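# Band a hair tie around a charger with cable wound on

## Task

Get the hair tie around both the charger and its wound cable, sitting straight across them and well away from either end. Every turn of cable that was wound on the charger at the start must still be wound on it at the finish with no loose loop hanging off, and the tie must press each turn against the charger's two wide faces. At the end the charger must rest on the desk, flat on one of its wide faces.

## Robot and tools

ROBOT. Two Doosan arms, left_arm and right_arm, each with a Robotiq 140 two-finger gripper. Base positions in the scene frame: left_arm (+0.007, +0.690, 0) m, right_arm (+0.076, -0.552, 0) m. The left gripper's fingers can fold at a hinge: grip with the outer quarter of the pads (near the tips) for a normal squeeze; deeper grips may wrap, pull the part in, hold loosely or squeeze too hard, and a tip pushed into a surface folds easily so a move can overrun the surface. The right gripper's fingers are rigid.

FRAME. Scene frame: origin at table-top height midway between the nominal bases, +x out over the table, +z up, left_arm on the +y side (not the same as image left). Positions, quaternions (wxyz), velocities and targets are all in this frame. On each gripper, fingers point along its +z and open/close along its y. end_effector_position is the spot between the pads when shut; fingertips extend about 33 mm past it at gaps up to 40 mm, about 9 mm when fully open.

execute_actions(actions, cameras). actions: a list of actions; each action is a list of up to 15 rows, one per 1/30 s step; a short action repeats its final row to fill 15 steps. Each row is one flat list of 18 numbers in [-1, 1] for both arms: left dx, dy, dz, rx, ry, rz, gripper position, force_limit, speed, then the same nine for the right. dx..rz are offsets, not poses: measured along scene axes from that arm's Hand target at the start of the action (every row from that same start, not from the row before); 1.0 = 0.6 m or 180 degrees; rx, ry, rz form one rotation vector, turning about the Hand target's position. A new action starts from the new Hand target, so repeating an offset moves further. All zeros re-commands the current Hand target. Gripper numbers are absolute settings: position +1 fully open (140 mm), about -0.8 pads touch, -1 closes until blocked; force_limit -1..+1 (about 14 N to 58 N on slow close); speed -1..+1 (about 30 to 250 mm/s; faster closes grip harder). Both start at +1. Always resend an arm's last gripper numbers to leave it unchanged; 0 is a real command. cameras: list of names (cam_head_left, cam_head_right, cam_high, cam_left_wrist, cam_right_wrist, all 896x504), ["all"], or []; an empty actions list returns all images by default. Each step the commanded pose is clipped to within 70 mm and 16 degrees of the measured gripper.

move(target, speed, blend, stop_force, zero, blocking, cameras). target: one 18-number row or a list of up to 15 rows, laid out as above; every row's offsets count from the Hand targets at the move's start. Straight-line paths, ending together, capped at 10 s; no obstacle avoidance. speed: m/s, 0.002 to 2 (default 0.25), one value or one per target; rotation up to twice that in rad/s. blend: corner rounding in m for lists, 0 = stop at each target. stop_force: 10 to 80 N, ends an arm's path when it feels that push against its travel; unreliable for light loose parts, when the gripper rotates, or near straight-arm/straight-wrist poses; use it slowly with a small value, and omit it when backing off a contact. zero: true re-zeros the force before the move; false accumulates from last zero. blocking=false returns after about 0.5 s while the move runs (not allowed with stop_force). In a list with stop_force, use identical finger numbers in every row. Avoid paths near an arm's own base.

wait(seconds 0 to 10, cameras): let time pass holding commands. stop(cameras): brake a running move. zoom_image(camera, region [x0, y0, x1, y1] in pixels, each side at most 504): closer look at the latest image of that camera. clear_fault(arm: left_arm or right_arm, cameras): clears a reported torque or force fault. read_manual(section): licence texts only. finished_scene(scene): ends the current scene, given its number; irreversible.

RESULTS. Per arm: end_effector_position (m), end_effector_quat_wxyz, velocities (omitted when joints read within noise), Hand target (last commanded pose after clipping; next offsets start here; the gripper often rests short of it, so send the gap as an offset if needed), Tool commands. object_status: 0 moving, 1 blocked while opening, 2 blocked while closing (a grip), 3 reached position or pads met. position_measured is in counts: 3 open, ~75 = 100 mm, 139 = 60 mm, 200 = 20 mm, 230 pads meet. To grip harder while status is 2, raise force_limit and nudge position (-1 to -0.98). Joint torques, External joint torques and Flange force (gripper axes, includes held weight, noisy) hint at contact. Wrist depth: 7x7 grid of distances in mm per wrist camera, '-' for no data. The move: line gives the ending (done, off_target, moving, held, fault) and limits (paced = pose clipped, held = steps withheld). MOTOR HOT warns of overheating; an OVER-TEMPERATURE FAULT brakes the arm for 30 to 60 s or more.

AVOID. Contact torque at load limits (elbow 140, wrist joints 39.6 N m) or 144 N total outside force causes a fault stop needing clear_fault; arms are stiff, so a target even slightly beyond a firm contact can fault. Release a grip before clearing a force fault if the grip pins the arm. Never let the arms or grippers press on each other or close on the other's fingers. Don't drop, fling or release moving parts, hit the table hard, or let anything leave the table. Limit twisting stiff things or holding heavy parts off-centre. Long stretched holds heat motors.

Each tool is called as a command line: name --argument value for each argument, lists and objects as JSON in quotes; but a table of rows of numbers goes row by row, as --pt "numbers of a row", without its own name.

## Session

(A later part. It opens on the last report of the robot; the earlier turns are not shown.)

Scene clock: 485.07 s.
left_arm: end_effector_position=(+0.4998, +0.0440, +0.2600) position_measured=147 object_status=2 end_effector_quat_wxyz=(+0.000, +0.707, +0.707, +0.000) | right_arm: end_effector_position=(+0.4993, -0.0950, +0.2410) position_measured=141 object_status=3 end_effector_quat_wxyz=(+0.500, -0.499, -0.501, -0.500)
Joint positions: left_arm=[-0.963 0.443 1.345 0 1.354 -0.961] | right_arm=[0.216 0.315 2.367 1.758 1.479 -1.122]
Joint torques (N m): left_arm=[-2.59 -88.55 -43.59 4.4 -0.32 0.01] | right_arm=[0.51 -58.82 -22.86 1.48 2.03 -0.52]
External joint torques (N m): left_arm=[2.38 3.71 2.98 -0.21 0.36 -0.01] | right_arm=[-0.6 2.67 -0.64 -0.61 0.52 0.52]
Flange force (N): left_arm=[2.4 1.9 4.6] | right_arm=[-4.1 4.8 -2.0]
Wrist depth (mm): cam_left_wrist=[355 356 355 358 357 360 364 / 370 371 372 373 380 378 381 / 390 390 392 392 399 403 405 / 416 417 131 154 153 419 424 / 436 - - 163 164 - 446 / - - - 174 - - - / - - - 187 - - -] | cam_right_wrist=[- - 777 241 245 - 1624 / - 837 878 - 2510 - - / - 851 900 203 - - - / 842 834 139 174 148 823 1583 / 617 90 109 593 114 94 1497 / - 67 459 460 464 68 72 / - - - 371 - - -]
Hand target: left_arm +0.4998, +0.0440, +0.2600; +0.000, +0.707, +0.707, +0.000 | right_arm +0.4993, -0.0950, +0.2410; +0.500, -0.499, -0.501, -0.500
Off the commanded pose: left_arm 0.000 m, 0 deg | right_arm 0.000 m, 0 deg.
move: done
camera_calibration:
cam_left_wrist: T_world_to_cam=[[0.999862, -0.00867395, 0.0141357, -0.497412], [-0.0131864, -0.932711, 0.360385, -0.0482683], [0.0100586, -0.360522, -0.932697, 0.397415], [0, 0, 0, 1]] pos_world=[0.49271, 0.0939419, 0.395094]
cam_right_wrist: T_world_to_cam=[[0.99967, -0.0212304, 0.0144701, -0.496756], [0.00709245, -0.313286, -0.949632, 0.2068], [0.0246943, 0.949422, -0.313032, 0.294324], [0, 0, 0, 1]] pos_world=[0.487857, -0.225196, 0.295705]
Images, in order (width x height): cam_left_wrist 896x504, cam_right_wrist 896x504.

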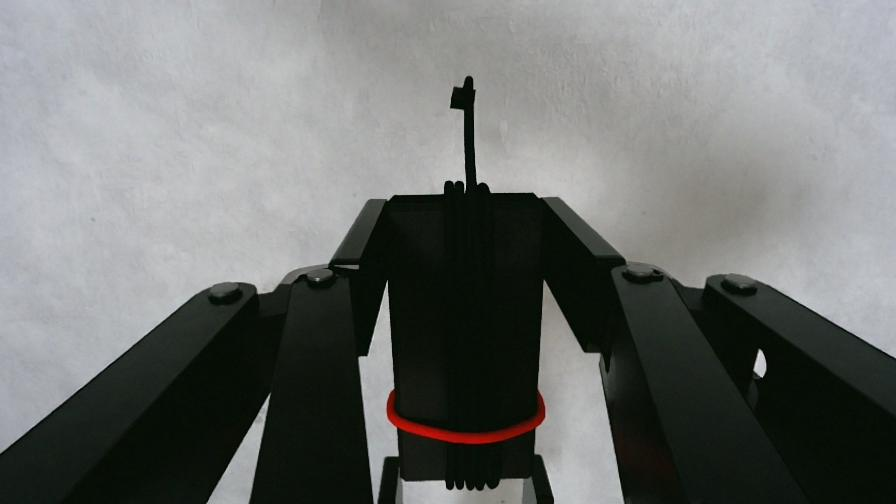

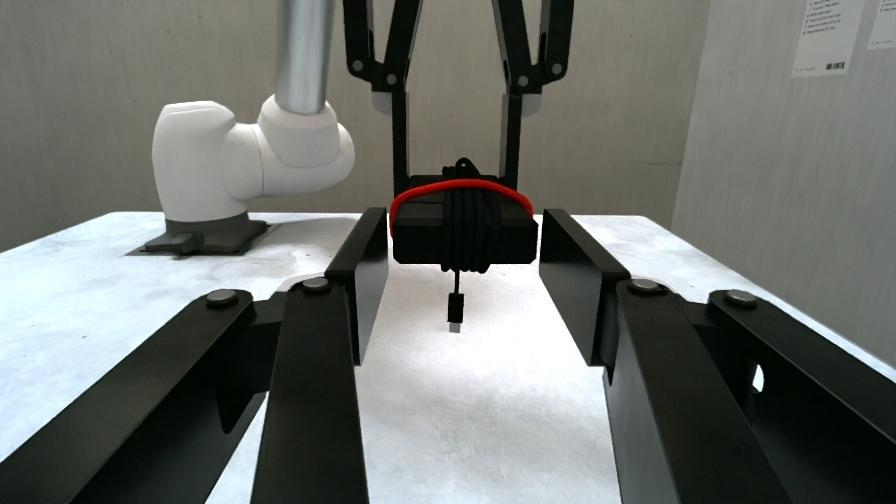

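move --target '[0,0,0,0,0,0,-1,0,-1,0,0.05,0,0,0,0,-0.1,0,-1]' --speed 0.02 --stop_force 25 --cameras '["cam_left_wrist","cam_right_wrist"]'

zoom_image --camera "cam_right_wrist" --region '[250, 50, 650, 350]'

zoom_image --camera "cam_left_wrist" --region '[250, 150, 650, 500]'

Scene clock: 491.20 s.
left_arm: end_effector_position=(+0.4998, +0.0440, +0.2600) position_measured=147 object_status=2 end_effector_quat_wxyz=(+0.000, +0.707, +0.707, +0.000) | right_arm: end_effector_position=(+0.4993, -0.0650, +0.2410) position_measured=141 object_status=3 end_effector_quat_wxyz=(+0.500, -0.499, -0.501, -0.500)
Joint positions: left_arm=[-0.963 0.443 1.345 0 1.354 -0.961] | right_arm=[0.282 0.325 2.35 1.816 1.449 -1.121]
Joint torques (N m): left_arm=[-2.88 -88.42 -43.46 4.35 -0.3 0.09] | right_arm=[0.7 -59.78 -23.13 1.34 2.07 -0.47]
External joint torques (N m): left_arm=[2.51 4.11 2.9 -0.16 0.33 -0.09] | right_arm=[-0.62 2 -0.82 -0.6 0.48 0.47]
Flange force (N): left_arm=[1.8 2.4 4.7] | right_arm=[-2.8 4.5 -1.7]
Wrist depth (mm): cam_left_wrist=[354 354 353 356 356 357 362 / 370 372 372 376 376 381 382 / 388 395 392 390 395 401 401 / 413 416 132 154 154 421 427 / 440 - - 164 164 - 449 / - - - 174 - - - / - - - 186 - - -] | cam_right_wrist=[- - 212 205 213 - 1690 / - 789 837 2460 2824 - - / - 802 900 226 234 - - / 834 812 139 146 148 894 - / 628 90 108 567 127 94 91 / - 67 457 456 464 68 72 / - - - 370 - - -]
Hand target: left_arm +0.4998, +0.0440, +0.2600; +0.000, +0.707, +0.707, +0.000 | right_arm +0.4993, -0.0650, +0.2410; +0.500, -0.499, -0.501, -0.500
Off the commanded pose: left_arm 0.000 m, 0 deg | right_arm 0.000 m, 0 deg.
move: done
camera_calibration:
cam_left_wrist: T_world_to_cam=[[0.999862, -0.00867395, 0.0141357, -0.497412], [-0.0131864, -0.932711, 0.360385, -0.0482683], [0.0100586, -0.360522, -0.932697, 0.397415], [0, 0, 0, 1]] pos_world=[0.49271, 0.0939419, 0.395094]
cam_right_wrist: T_world_to_cam=[[0.99967, -0.0212304, 0.0144701, -0.496119], [0.00709245, -0.313286, -0.949632, 0.216199], [0.0246943, 0.949422, -0.313032, 0.265841], [0, 0, 0, 1]] pos_world=[0.487857, -0.195196, 0.295705]
Images, in order (width x height): cam_left_wrist 896x504, cam_right_wrist 896x504.

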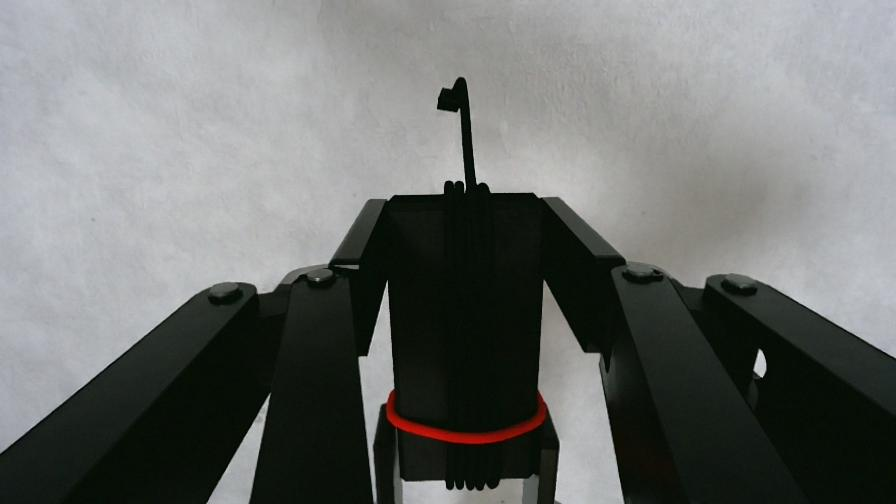

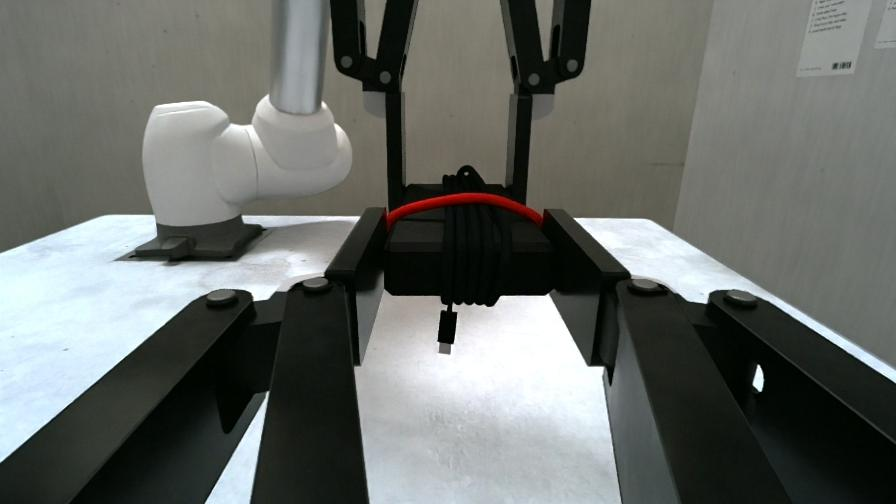

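Scaled by 1.260 from the camera's 896x504 image, which has a finer 1280x720 frame.

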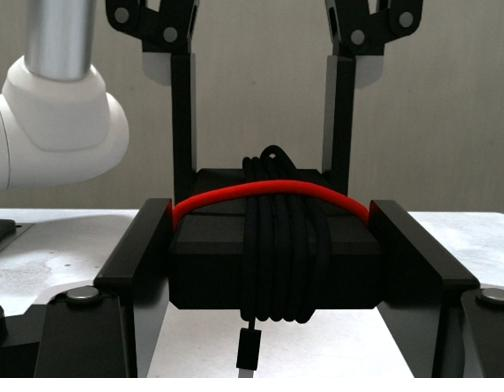

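Scaled by 1.260 from the camera's 896x504 image, which has a finer 1280x720 frame.

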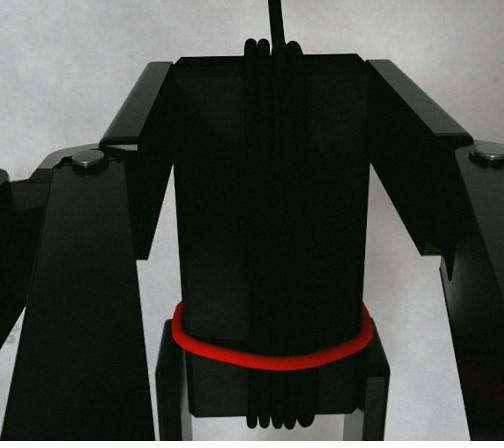

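move --target '[0,0,0,0,0,0,-1,0,-1,0,0.02,0,0,0,0,-0.1,0,-1]' --speed 0.02 --stop_force 25 --cameras '["cam_left_wrist","cam_right_wrist"]'

zoom_image --camera "cam_right_wrist" --region '[250, 50, 650, 350]'

zoom_image --camera "cam_left_wrist" --region '[250, 150, 650, 500]'

Scene clock: 493.93 s.
left_arm: end_effector_position=(+0.4998, +0.0440, +0.2600) position_measured=147 object_status=2 end_effector_quat_wxyz=(+0.000, +0.707, +0.707, +0.000) | right_arm: end_effector_position=(+0.4993, -0.0530, +0.2410) position_measured=141 object_status=3 end_effector_quat_wxyz=(+0.500, -0.499, -0.501, -0.500)
Joint positions: left_arm=[-0.963 0.443 1.345 0 1.354 -0.961] | right_arm=[0.307 0.329 2.342 1.839 1.437 -1.12]
Joint torques (N m): left_arm=[-4.64 -87.37 -44.09 3.77 -1.06 0.08] | right_arm=[1.31 -60.57 -24.06 1.45 2.33 -0.47]
External joint torques (N m): left_arm=[4.71 2.94 3.52 0.43 1.09 -0.08] | right_arm=[-1.21 2.19 0.04 -0.77 0.22 0.47]
Flange force (N): left_arm=[5.5 2.9 3.8] | right_arm=[-3.2 3.7 -3.4]
Wrist depth (mm): cam_left_wrist=[353 355 352 356 357 359 363 / 369 374 375 376 376 380 384 / 393 395 393 389 392 399 399 / 416 418 131 154 153 419 433 / 436 - - 163 163 - 450 / - - - 173 - - - / - - - 186 - - -] | cam_right_wrist=[- - 205 - 201 - 1563 / - 762 823 - 211 3270 1624 / 2020 804 891 211 - - - / 840 796 139 135 140 828 - / 631 90 109 536 127 94 91 / - 67 458 459 461 68 72 / - - - 372 - - -]
Hand target: left_arm +0.4998, +0.0440, +0.2600; +0.000, +0.707, +0.707, +0.000 | right_arm +0.4993, -0.0530, +0.2410; +0.500, -0.499, -0.501, -0.500
Off the commanded pose: left_arm 0.000 m, 0 deg | right_arm 0.000 m, 0 deg.
move: done
camera_calibration:
cam_left_wrist: T_world_to_cam=[[0.999862, -0.00867431, 0.0141332, -0.497411], [-0.0131845, -0.932757, 0.360265, -0.0482177], [0.0100578, -0.360402, -0.932743, 0.397422], [0, 0, 0, 1]] pos_world=[0.49271, 0.0939416, 0.395094]
cam_right_wrist: T_world_to_cam=[[0.99967, -0.0212304, 0.0144701, -0.495864], [0.00709245, -0.313286, -0.949632, 0.219958], [0.0246943, 0.949422, -0.313032, 0.254448], [0, 0, 0, 1]] pos_world=[0.487857, -0.183196, 0.295705]
Images, in order (width x height): cam_left_wrist 896x504, cam_right_wrist 896x504.

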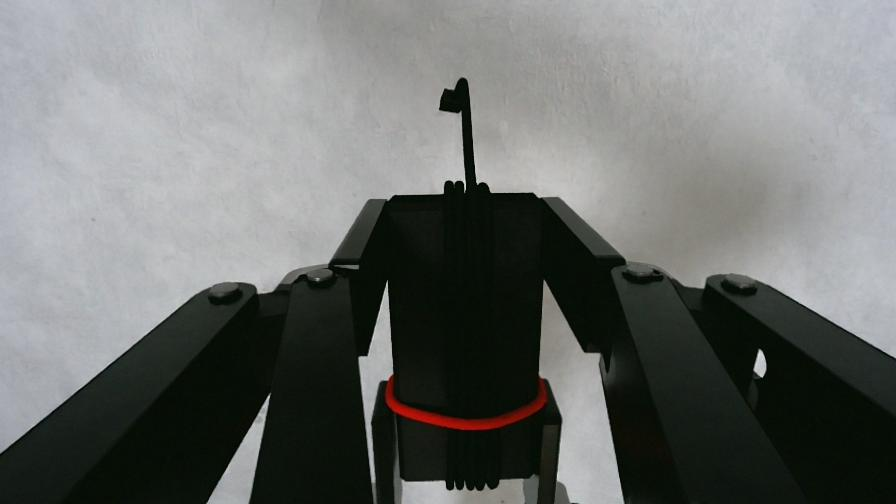

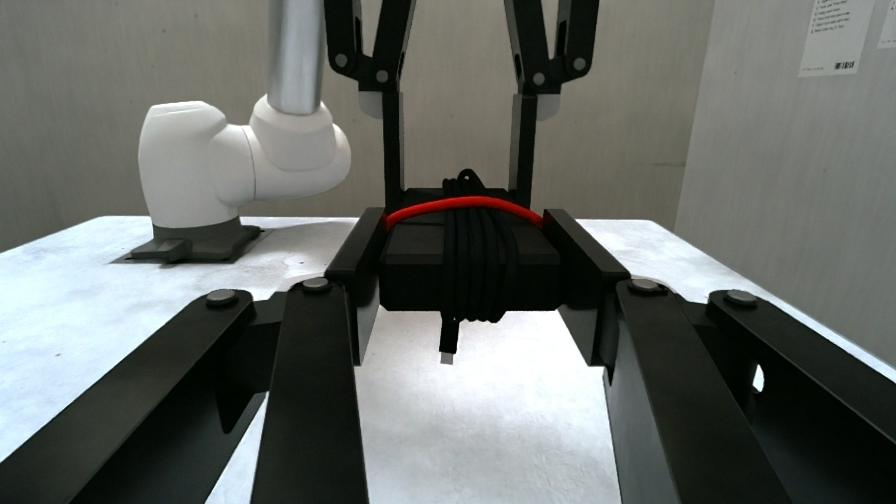

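Scaled by 1.260 from the camera's 896x504 image, which has a finer 1280x720 frame.

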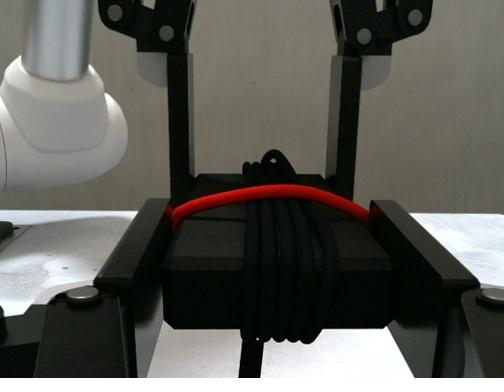

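Scaled by 1.260 from the camera's 896x504 image, which has a finer 1280x720 frame.

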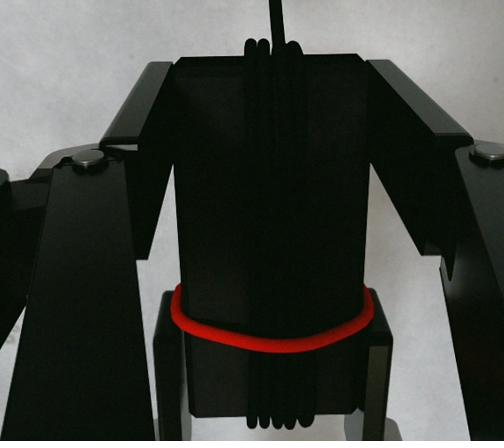

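move --target '[0,0,0,0,0,0,-1,0,-1,0,0.0367,0,0,0,0,-0.1,0,-1]' --speed 0.02 --stop_force 25 --cameras '["cam_left_wrist","cam_right_wrist"]'

zoom_image --camera "cam_right_wrist" --region '[250, 50, 650, 350]'

zoom_image --camera "cam_left_wrist" --region '[250, 150, 650, 500]'

Scene clock: 497.50 s.
left_arm: end_effector_position=(+0.4998, +0.0440, +0.2600) position_measured=147 object_status=2 end_effector_quat_wxyz=(+0.000, +0.707, +0.707, +0.000) | right_arm: end_effector_position=(+0.4993, -0.0310, +0.2410) position_measured=141 object_status=3 end_effector_quat_wxyz=(+0.500, -0.499, -0.501, -0.500)
Joint positions: left_arm=[-0.963 0.443 1.345 0 1.354 -0.961] | right_arm=[0.353 0.338 2.327 1.879 1.415 -1.12]
Joint torques (N m): left_arm=[-4.01 -86.86 -43.71 3.73 -0.94 0.12] | right_arm=[1.68 -62.05 -24.97 1.57 2.45 -0.46]
External joint torques (N m): left_arm=[3.54 1.9 2.86 0.48 0.96 -0.12] | right_arm=[-1.7 2.68 0.56 -0.96 0.09 0.46]
Flange force (N): left_arm=[4.8 1.6 2.8] | right_arm=[-4.2 3.9 -4.6]
Wrist depth (mm): cam_left_wrist=[354 352 355 353 356 360 362 / 370 373 373 374 379 382 383 / 390 394 396 392 395 399 401 / 414 413 132 153 153 416 429 / 434 - - 164 166 - 448 / - - - 173 178 - - / - - - 184 183 - -] | cam_right_wrist=[- - 181 - 182 - 1614 / - 748 796 2436 188 - - / - 769 854 193 202 - - / 823 794 146 125 147 784 1657 / 624 90 109 112 114 94 92 / - 67 458 463 461 68 72 / - - - 370 - - -]
Hand target: left_arm +0.4998, +0.0440, +0.2600; +0.000, +0.707, +0.707, +0.000 | right_arm +0.4993, -0.0310, +0.2410; +0.500, -0.499, -0.501, -0.500
Off the commanded pose: left_arm 0.000 m, 0 deg | right_arm 0.000 m, 0 deg.
move: done
camera_calibration:
cam_left_wrist: T_world_to_cam=[[0.999862, -0.00867395, 0.0141357, -0.497412], [-0.0131864, -0.932711, 0.360385, -0.0482683], [0.0100586, -0.360522, -0.932697, 0.397415], [0, 0, 0, 1]] pos_world=[0.49271, 0.0939419, 0.395094]
cam_right_wrist: T_world_to_cam=[[0.99967, -0.0212304, 0.0144701, -0.495397], [0.00709245, -0.313286, -0.949632, 0.22685], [0.0246943, 0.949422, -0.313032, 0.233561], [0, 0, 0, 1]] pos_world=[0.487857, -0.161196, 0.295705]
Images, in order (width x height): cam_left_wrist 896x504, cam_right_wrist 896x504.

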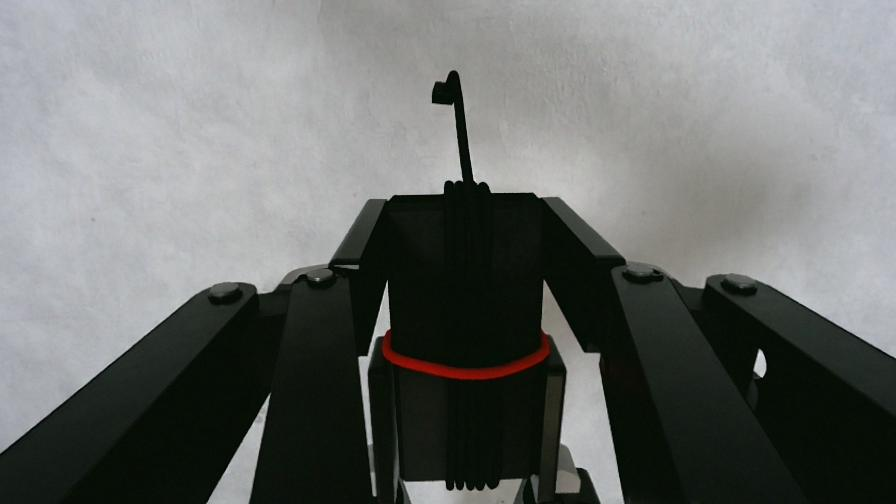

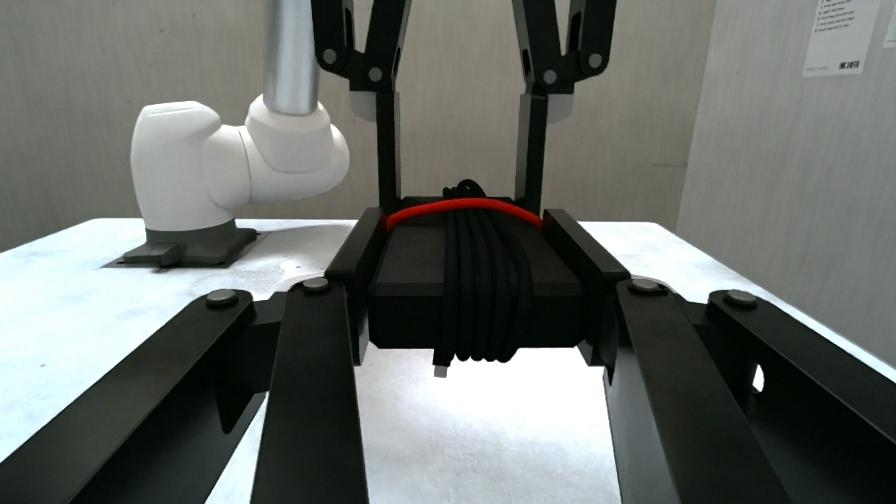

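Scaled by 1.260 from the camera's 896x504 image, which has a finer 1280x720 frame.

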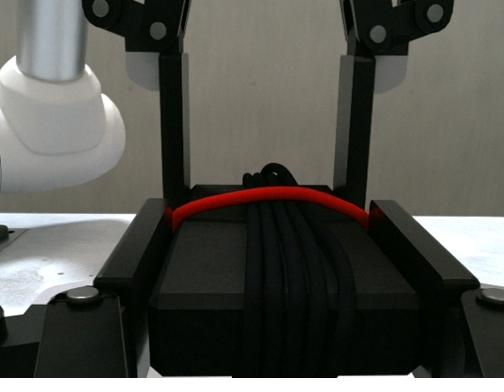

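Scaled by 1.260 from the camera's 896x504 image, which has a finer 1280x720 frame.

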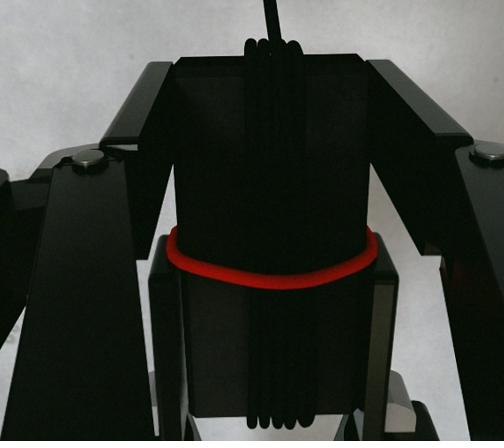

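move --target '[0,0,0,0,0,0,-1,0,-1,0,-0.4,0,0,0,0,-0.1,0,-1]' --speed 0.1

move --target '[0,0,-0.333,0,0,0,-1,0,-1,0,0,0,0,0,0,-0.1,0,-1]' --speed 0.12 --cameras '["cam_left_wrist","cam_right_wrist"]'

zoom_image --camera "cam_left_wrist" --region '[250, 50, 650, 500]'

zoom_image --camera "cam_right_wrist" --region '[350, 250, 600, 500]'

Scene clock: 502.83 s.
left_arm: end_effector_position=(+0.4998, +0.0440, +0.2600) position_measured=147 object_status=2 end_effector_quat_wxyz=(+0.000, +0.707, +0.707, +0.000) | right_arm: end_effector_position=(+0.4993, -0.2709, +0.2410) position_measured=141 object_status=3 end_effector_quat_wxyz=(+0.500, -0.499, -0.501, -0.500)
Joint positions: left_arm=[-0.963 0.443 1.345 0 1.354 -0.961] | right_arm=[-0.194 0.3 2.394 1.388 1.658 -1.133]
Joint torques (N m): left_arm=[-2.41 -88.48 -43.75 4.37 -0.18 0.01] | right_arm=[0.36 -55.45 -21.46 2.12 2.16 -0.5]
External joint torques (N m): left_arm=[2.27 3.87 3.14 -0.18 0.21 -0.01] | right_arm=[-0.21 2.41 -0.51 -0.6 0.39 0.5]
Flange force (N): left_arm=[2.5 1.6 5.1] | right_arm=[-3.7 3.4 -2.5]
Wrist depth (mm): cam_left_wrist=[354 353 355 358 357 361 364 / 372 371 372 375 376 378 380 / 390 392 397 388 395 395 405 / 415 416 131 154 153 422 428 / 435 - - 164 163 - 449 / - - - 173 - - - / - - - 514 - - -] | cam_right_wrist=[- - 891 395 3358 - 1788 / - 920 1035 420 - - - / - 1014 1104 383 - - - / 837 851 138 869 148 840 1714 / 614 89 108 599 114 94 544 / - 67 461 458 464 68 72 / - - - 373 - - -]
Hand target: left_arm +0.4998, +0.0440, +0.2600; +0.000, +0.707, +0.707, +0.000 | right_arm +0.4993, -0.2710, +0.2410; +0.500, -0.499, -0.501, -0.500
Off the commanded pose: left_arm 0.000 m, 0 deg | right_arm 0.000 m, 0 deg.
move: done

Scene clock: 504.90 s.
left_arm: end_effector_position=(+0.4998, +0.0439, +0.0603) position_measured=147 object_status=2 end_effector_quat_wxyz=(+0.000, +0.707, +0.707, +0.000) | right_arm: end_effector_position=(+0.4993, -0.2710, +0.2410) position_measured=141 object_status=3 end_effector_quat_wxyz=(+0.500, -0.499, -0.501, -0.500)
Joint positions: left_arm=[-0.963 0.562 1.543 0 1.037 -0.961] | right_arm=[-0.194 0.3 2.394 1.388 1.658 -1.133]
Joint torques (N m): left_arm=[-3.09 -94.41 -38.43 3.85 -0.13 0.07] | right_arm=[0.06 -55.3 -21.23 2.15 2.09 -0.44]
External joint torques (N m): left_arm=[3.03 3.61 2.46 -0.13 0.16 -0.07] | right_arm=[-0.01 2.15 -0.62 -0.62 0.48 0.44]
Flange force (N): left_arm=[2.6 2.6 4.4] | right_arm=[-3.2 3.3 -2.2]
Wrist depth (mm): cam_left_wrist=[172 173 174 172 175 176 177 / 182 182 182 184 184 185 187 / 191 192 193 192 195 195 197 / 202 204 199 154 142 204 208 / 213 - - 164 164 - 219 / - - - 176 - - - / - - - 253 - - -] | cam_right_wrist=[- - 907 368 437 2280 1868 / - 907 1010 391 - - - / - 994 1066 435 - - - / 842 857 139 466 147 828 - / 617 90 108 561 114 94 91 / - 67 457 437 459 68 72 / - - - 373 - - -]
Hand target: left_arm +0.4998, +0.0440, +0.0602; +0.000, +0.707, +0.707, +0.000 | right_arm +0.4993, -0.2710, +0.2410; +0.500, -0.499, -0.501, -0.500
Off the commanded pose: left_arm 0.000 m, 0 deg | right_arm 0.000 m, 0 deg.
move: done
camera_calibration:
cam_left_wrist: T_world_to_cam=[[0.999861, -0.00863919, 0.0142295, -0.49461], [-0.0131878, -0.932711, 0.360384, 0.0237015], [0.0101586, -0.360521, -0.932696, 0.211106], [0, 0, 0, 1]] pos_world=[0.49271, 0.093942, 0.195394]
cam_right_wrist: T_world_to_cam=[[0.99967, -0.0212304, 0.0144701, -0.500492], [0.00709245, -0.313286, -0.949632, 0.151662], [0.0246943, 0.949422, -0.313032, 0.461422], [0, 0, 0, 1]] pos_world=[0.487857, -0.401196, 0.295705]
Images, in order (width x height): cam_left_wrist 896x504, cam_right_wrist 896x504.

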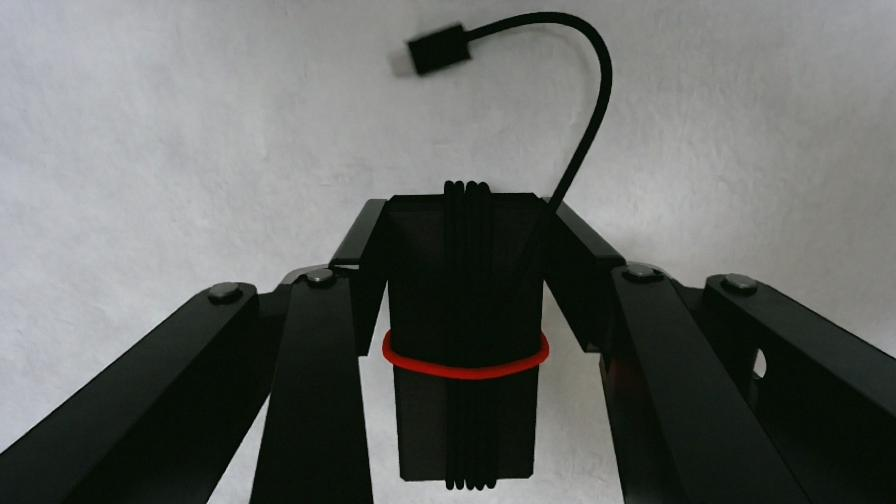

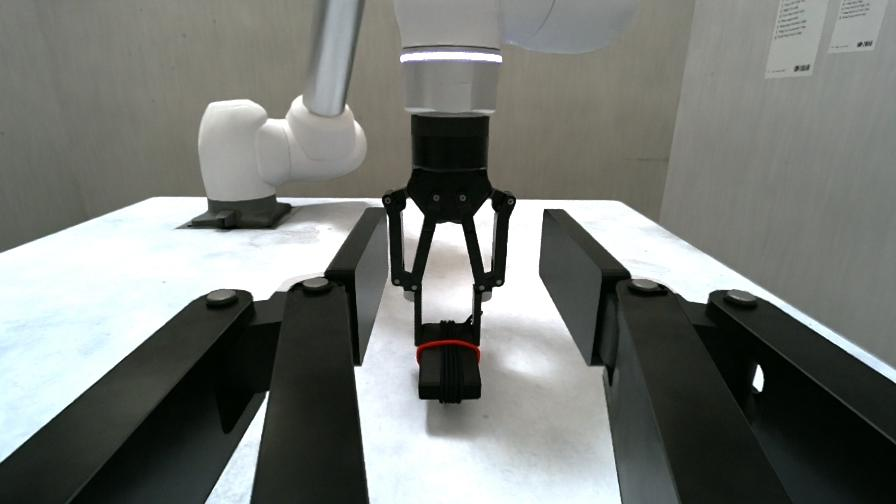

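Scaled by 1.120 from the camera's 896x504 image, which has a finer 1280x720 frame.

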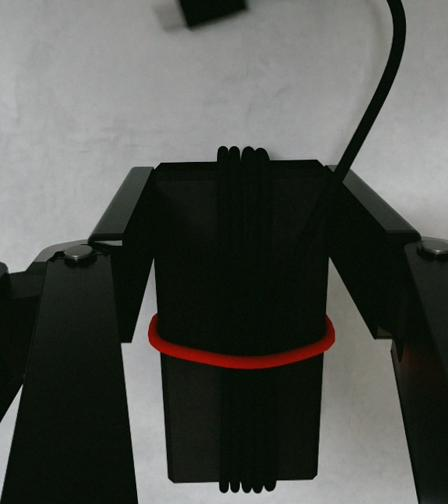

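Scaled by 2.016 from the camera's 896x504 image, which has a finer 1280x720 frame.

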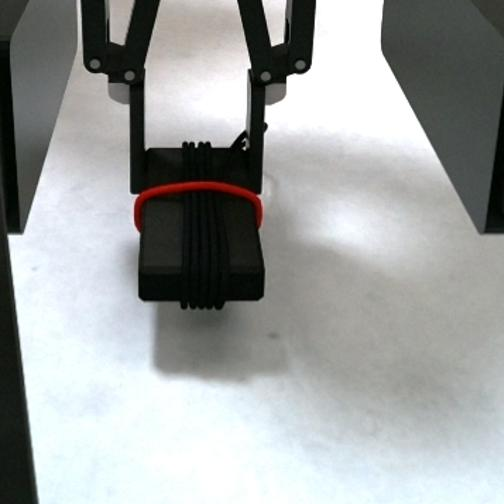

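move --target '[0,0,0.2,0,0,0,-1,0,-1,0,-0.1,0.2,0,0,0,-0.1,0,-1]' --speed 0.12 --cameras '["cam_left_wrist","cam_right_wrist"]'

zoom_image --camera "cam_left_wrist" --region '[250, 50, 650, 500]'

zoom_image --camera "cam_right_wrist" --region '[350, 250, 600, 500]'

Scene clock: 510.83 s.
left_arm: end_effector_position=(+0.4998, +0.0440, +0.1802) position_measured=147 object_status=2 end_effector_quat_wxyz=(+0.000, +0.707, +0.707, +0.000) | right_arm: end_effector_position=(+0.4993, -0.3310, +0.3609) position_measured=141 object_status=3 end_effector_quat_wxyz=(+0.500, -0.499, -0.501, -0.500)
Joint positions: left_arm=[-0.963 0.479 1.439 0 1.224 -0.961] | right_arm=[-0.328 0.089 2.302 1.32 1.798 -0.851]
Joint torques (N m): left_arm=[-2.61 -90.43 -42.43 4.21 -0.09 0.1] | right_arm=[0.02 -43.88 -30.82 3.11 1.69 -0.38]
External joint torques (N m): left_arm=[2.6 3.84 3.23 -0.16 0.12 -0.1] | right_arm=[0.01 2.73 -0.64 -0.54 0.43 0.38]
Flange force (N): left_arm=[3.1 1.5 5.3] | right_arm=[-2.9 4.6 -2.7]
Wrist depth (mm): cam_left_wrist=[282 280 283 285 283 285 287 / 295 295 297 298 300 301 304 / 314 314 312 310 313 320 318 / 327 331 134 152 154 335 340 / 345 - - 163 164 - 356 / - - - 173 - - - / - - - 188 - - -] | cam_right_wrist=[- - 920 420 484 - 1788 / - - 1023 448 - 3145 1827 / 2792 - 1135 501 - - - / - 1104 139 1018 148 3358 - / 875 90 108 786 114 94 - / - 67 644 645 - 68 72 / - - - 526 - - -]
Hand target: left_arm +0.4998, +0.0440, +0.1802; +0.000, +0.707, +0.707, +0.000 | right_arm +0.4993, -0.3310, +0.3610; +0.500, -0.499, -0.501, -0.500
Off the commanded pose: left_arm 0.000 m, 0 deg | right_arm 0.000 m, 0 deg.
move: done
camera_calibration:
cam_left_wrist: T_world_to_cam=[[0.999862, -0.00867395, 0.0141357, -0.496284], [-0.0131864, -0.932711, 0.360385, -0.0195096], [0.0100586, -0.360522, -0.932697, 0.322986], [0, 0, 0, 1]] pos_world=[0.49271, 0.0939419, 0.315294]
cam_right_wrist: T_world_to_cam=[[0.999672, -0.0211365, 0.0144359, -0.503446], [0.00708936, -0.313285, -0.949633, 0.246822], [0.0245944, 0.949424, -0.313032, 0.556001], [0, 0, 0, 1]] pos_world=[0.487857, -0.461196, 0.415705]
Images, in order (width x height): cam_left_wrist 896x504, cam_right_wrist 896x504.

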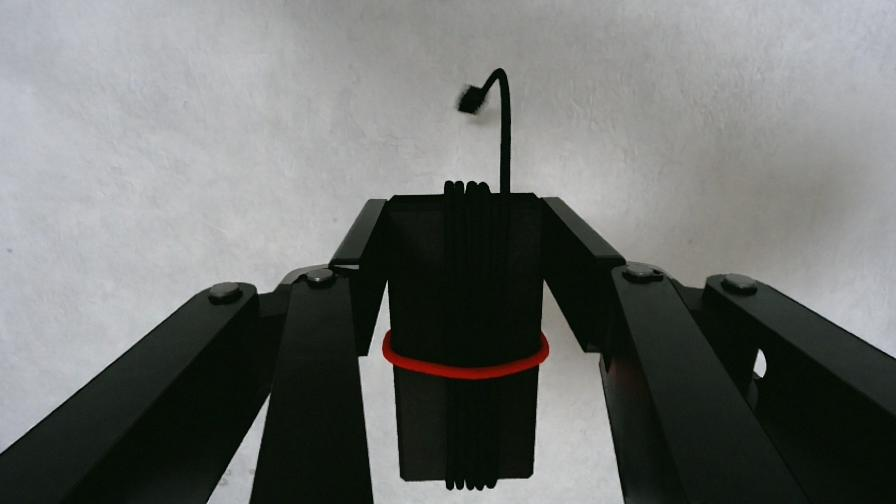

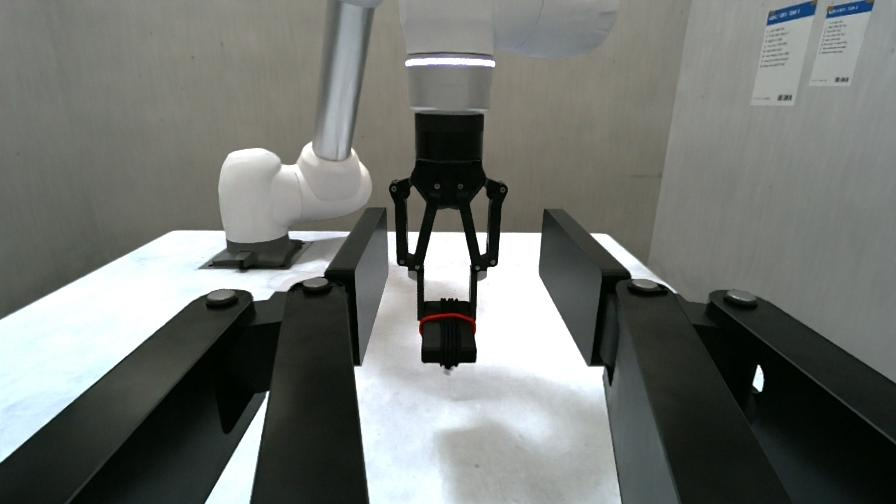

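Scaled by 1.120 from the camera's 896x504 image, which has a finer 1280x720 frame.

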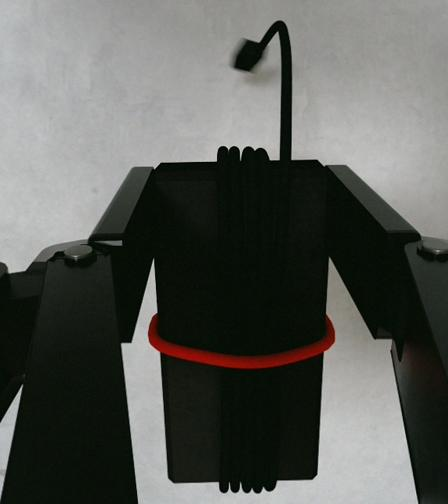

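Scaled by 2.016 from the camera's 896x504 image, which has a finer 1280x720 frame.

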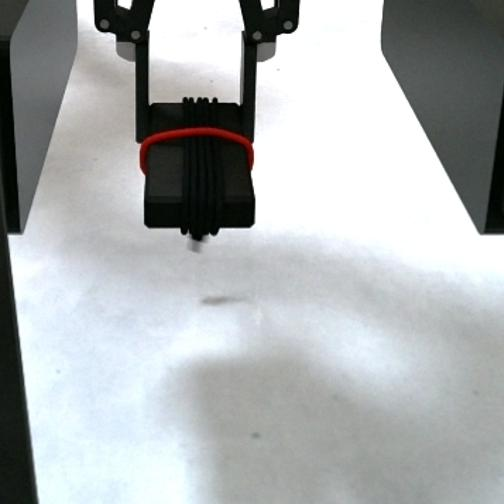

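move --pt "0 0 -0.0667 0 0 0 -1 0 -1 0 0 0 0 0 0 -0.1 0 -1" --pt "0 -0.15 -0.2 0 0 0 -1 0 -1 0 0 0 0 0 0 -0.1 0 -1" --speed '[0.1,0.06]' --blend '[0.02,0]' --cameras '["cam_left_wrist","cam_right_wrist"]'

zoom_image --camera "cam_left_wrist" --region '[250, 0, 650, 500]'

zoom_image --camera "cam_right_wrist" --region '[350, 250, 600, 500]'

Scene clock: 521.53 s.
left_arm: end_effector_position=(+0.4998, -0.0460, +0.0603) position_measured=147 object_status=2 end_effector_quat_wxyz=(+0.000, +0.707, +0.707, +0.000) | right_arm: end_effector_position=(+0.4993, -0.3310, +0.3610) position_measured=141 object_status=3 end_effector_quat_wxyz=(+0.500, -0.499, -0.501, -0.500)
Joint positions: left_arm=[-1.021 0.666 1.362 0 1.113 -1.019] | right_arm=[-0.328 0.089 2.302 1.32 1.798 -0.851]
Joint torques (N m): left_arm=[-2.48 -105.03 -40 4.07 -0.25 0] | right_arm=[0.35 -43.68 -30.66 3.12 1.54 -0.49]
External joint torques (N m): left_arm=[2.05 4.29 2.77 -0.23 0.29 0] | right_arm=[-0.41 3 -0.79 -0.55 0.58 0.48]
Flange force (N): left_arm=[1.7 1.7 4.7] | right_arm=[-2.9 4.8 -4.0]
Wrist depth (mm): cam_left_wrist=[172 173 173 175 174 176 177 / 182 182 182 183 184 185 186 / 192 192 192 191 194 196 197 / 202 203 198 154 142 204 208 / 213 - - 166 164 - 219 / - - - 174 - - - / - - - 253 - - -] | cam_right_wrist=[- - 820 343 445 - 1897 / - - 956 355 412 - - / 2562 982 1104 378 428 - - / - 1090 138 405 147 - 1635 / 881 90 108 456 114 94 1553 / - 67 642 589 - 68 72 / - - - 506 - - -]
Hand target: left_arm +0.4998, -0.0460, +0.0602; +0.000, +0.707, +0.707, +0.000 | right_arm +0.4993, -0.3310, +0.3610; +0.500, -0.499, -0.501, -0.500
Off the commanded pose: left_arm 0.000 m, 0 deg | right_arm 0.000 m, 0 deg.
move: done
camera_calibration:
cam_left_wrist: T_world_to_cam=[[0.999862, -0.00867395, 0.0141357, -0.495369], [-0.0131864, -0.932711, 0.360385, -0.0601501], [0.0100586, -0.360522, -0.932697, 0.178745], [0, 0, 0, 1]] pos_world=[0.49271, 0.00404195, 0.195394]
cam_right_wrist: T_world_to_cam=[[0.99967, -0.0212304, 0.0144701, -0.503502], [0.00709245, -0.313286, -0.949632, 0.24682], [0.0246943, 0.949422, -0.313032, 0.555951], [0, 0, 0, 1]] pos_world=[0.487857, -0.461196, 0.415705]
Images, in order (width x height): cam_left_wrist 896x504, cam_right_wrist 896x504.

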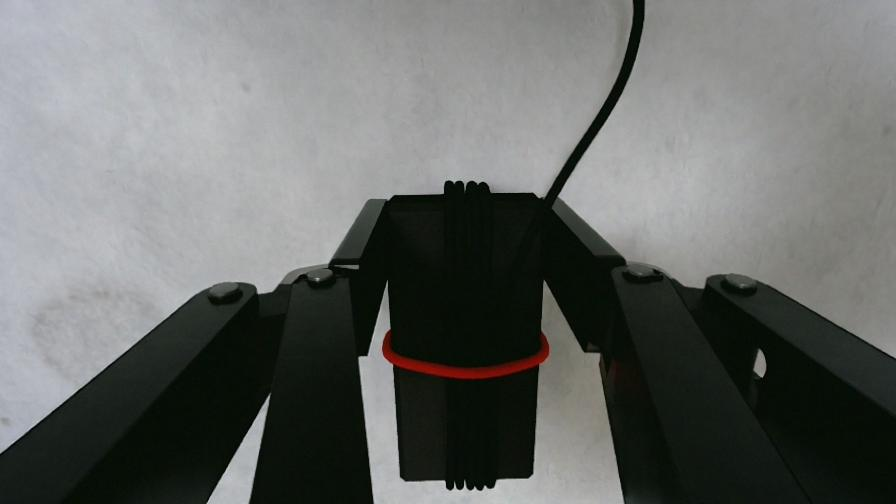

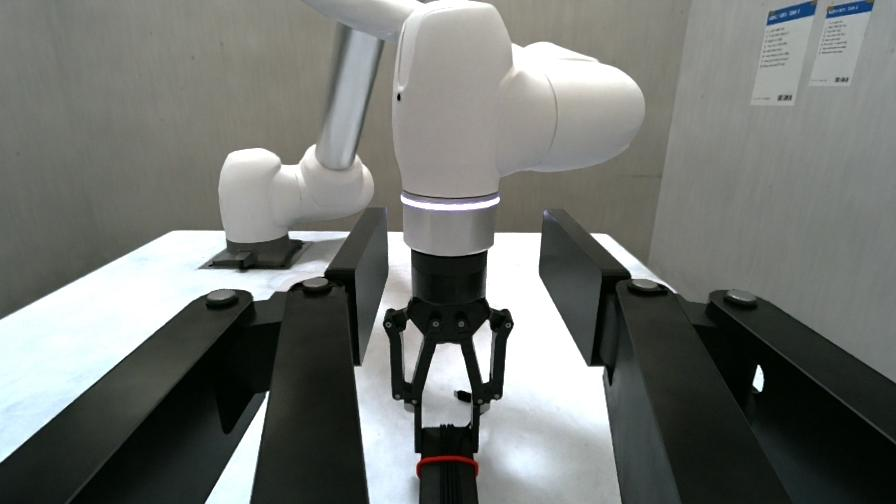

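Scaled by 1.008 from the camera's 896x504 image, which has a finer 1280x720 frame.

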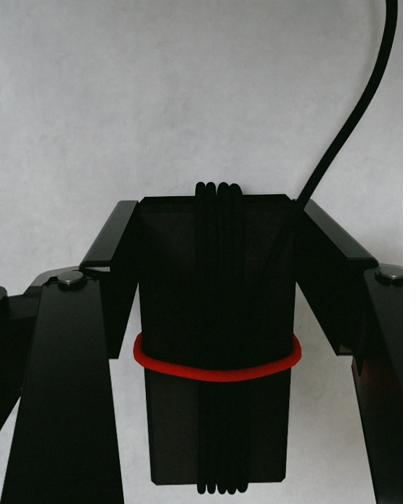

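Scaled by 2.016 from the camera's 896x504 image, which has a finer 1280x720 frame.

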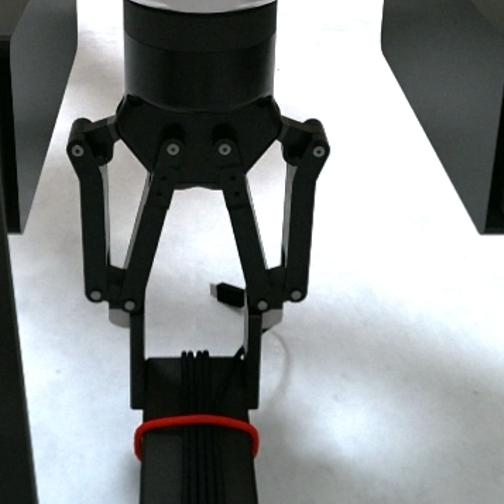

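move --target '[0.1833,-0.0667,0.01,0,0,0,-1,0,-1,0,-0.0833,0,0,0,0,-0.1,0,-1]' --speed 0.06 --cameras '["cam_left_wrist","cam_right_wrist"]'

zoom_image --camera "cam_left_wrist" --region '[250, 0, 650, 500]'

zoom_image --camera "cam_right_wrist" --region '[350, 250, 650, 500]'

Scene clock: 527.43 s.
left_arm: end_effector_position=(+0.6097, -0.0860, +0.0662) position_measured=147 object_status=2 end_effector_quat_wxyz=(+0.000, +0.707, +0.707, +0.000) | right_arm: end_effector_position=(+0.4993, -0.3809, +0.3610) position_measured=141 object_status=3 end_effector_quat_wxyz=(+0.500, -0.499, -0.501, -0.500)
Joint positions: left_arm=[-0.947 0.817 1.079 0 1.246 -0.945] | right_arm=[-0.432 0.112 2.276 1.24 1.867 -0.869]
Joint torques (N m): left_arm=[-2.56 -119.35 -41.57 4.19 -0.41 0.05] | right_arm=[0.74 -45.69 -30.32 3.33 1.68 -0.5]
External joint torques (N m): left_arm=[3 4.73 2.08 -0.1 0.44 -0.05] | right_arm=[-0.69 2.54 -0.88 -0.6 0.47 0.5]
Flange force (N): left_arm=[0.1 3.8 3.8] | right_arm=[-2.1 3.7 -4.6]
Wrist depth (mm): cam_left_wrist=[179 178 178 179 180 181 182 / 188 187 188 188 190 190 192 / 197 197 198 198 200 200 203 / 208 209 204 153 153 211 213 / 218 - - 164 164 - 224 / - - - 176 - - - / - - - 259 - - -] | cam_right_wrist=[- - 656 575 351 - 1762 / - - 1053 - 367 436 - / - - 1167 2889 389 - - / 2792 1080 138 1218 147 2161 - / 872 90 108 828 114 94 86 / - 67 640 624 - 68 72 / - - - 519 - - -]
Hand target: left_arm +0.6098, -0.0861, +0.0662; +0.000, +0.707, +0.707, +0.000 | right_arm +0.4993, -0.3810, +0.3610; +0.500, -0.499, -0.501, -0.500
Off the commanded pose: left_arm 0.000 m, 0 deg | right_arm 0.000 m, 0 deg.
move: done
camera_calibration:
cam_left_wrist: T_world_to_cam=[[0.99986, -0.00873294, 0.0142642, -0.605811], [-0.0132877, -0.93271, 0.360382, -0.098166], [0.0101572, -0.360521, -0.932696, 0.168625], [0, 0, 0, 1]] pos_world=[0.602709, -0.0360581, 0.201295]
cam_right_wrist: T_world_to_cam=[[0.99967, -0.0212304, 0.0144701, -0.504564], [0.00709245, -0.313286, -0.949632, 0.231156], [0.0246943, 0.949422, -0.313032, 0.603422], [0, 0, 0, 1]] pos_world=[0.487857, -0.511196, 0.415705]
Images, in order (width x height): cam_left_wrist 896x504, cam_right_wrist 896x504.

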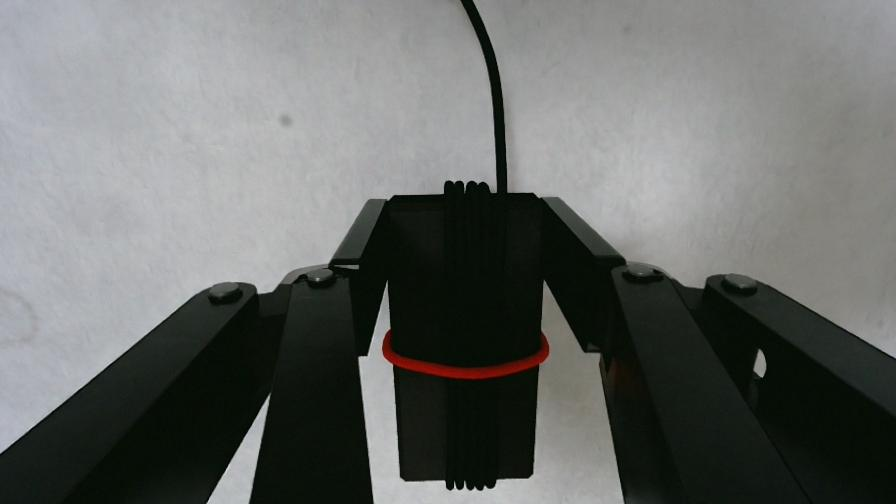

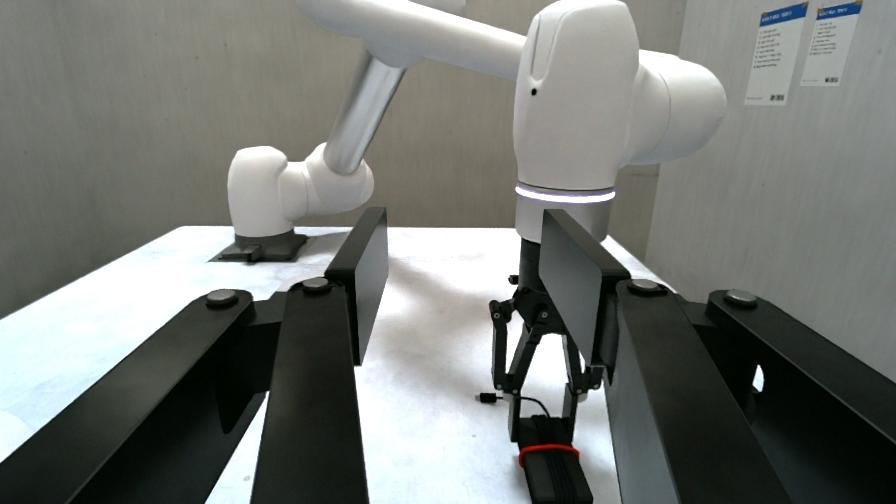

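Scaled by 1.008 from the camera's 896x504 image, which has a finer 1280x720 frame.

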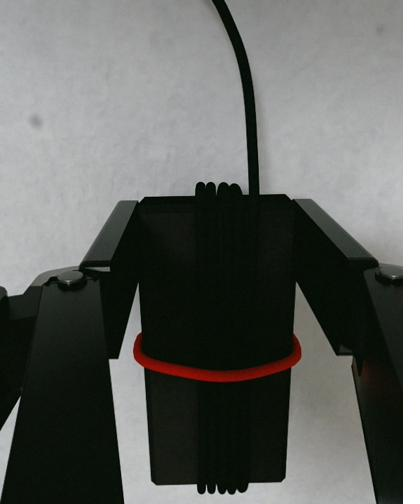

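Scaled by 1.680 from the camera's 896x504 image, which has a finer 1280x720 frame.

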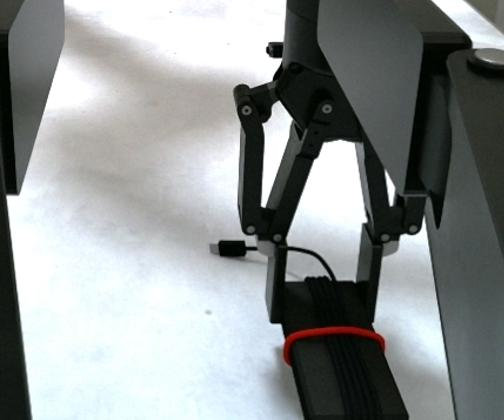

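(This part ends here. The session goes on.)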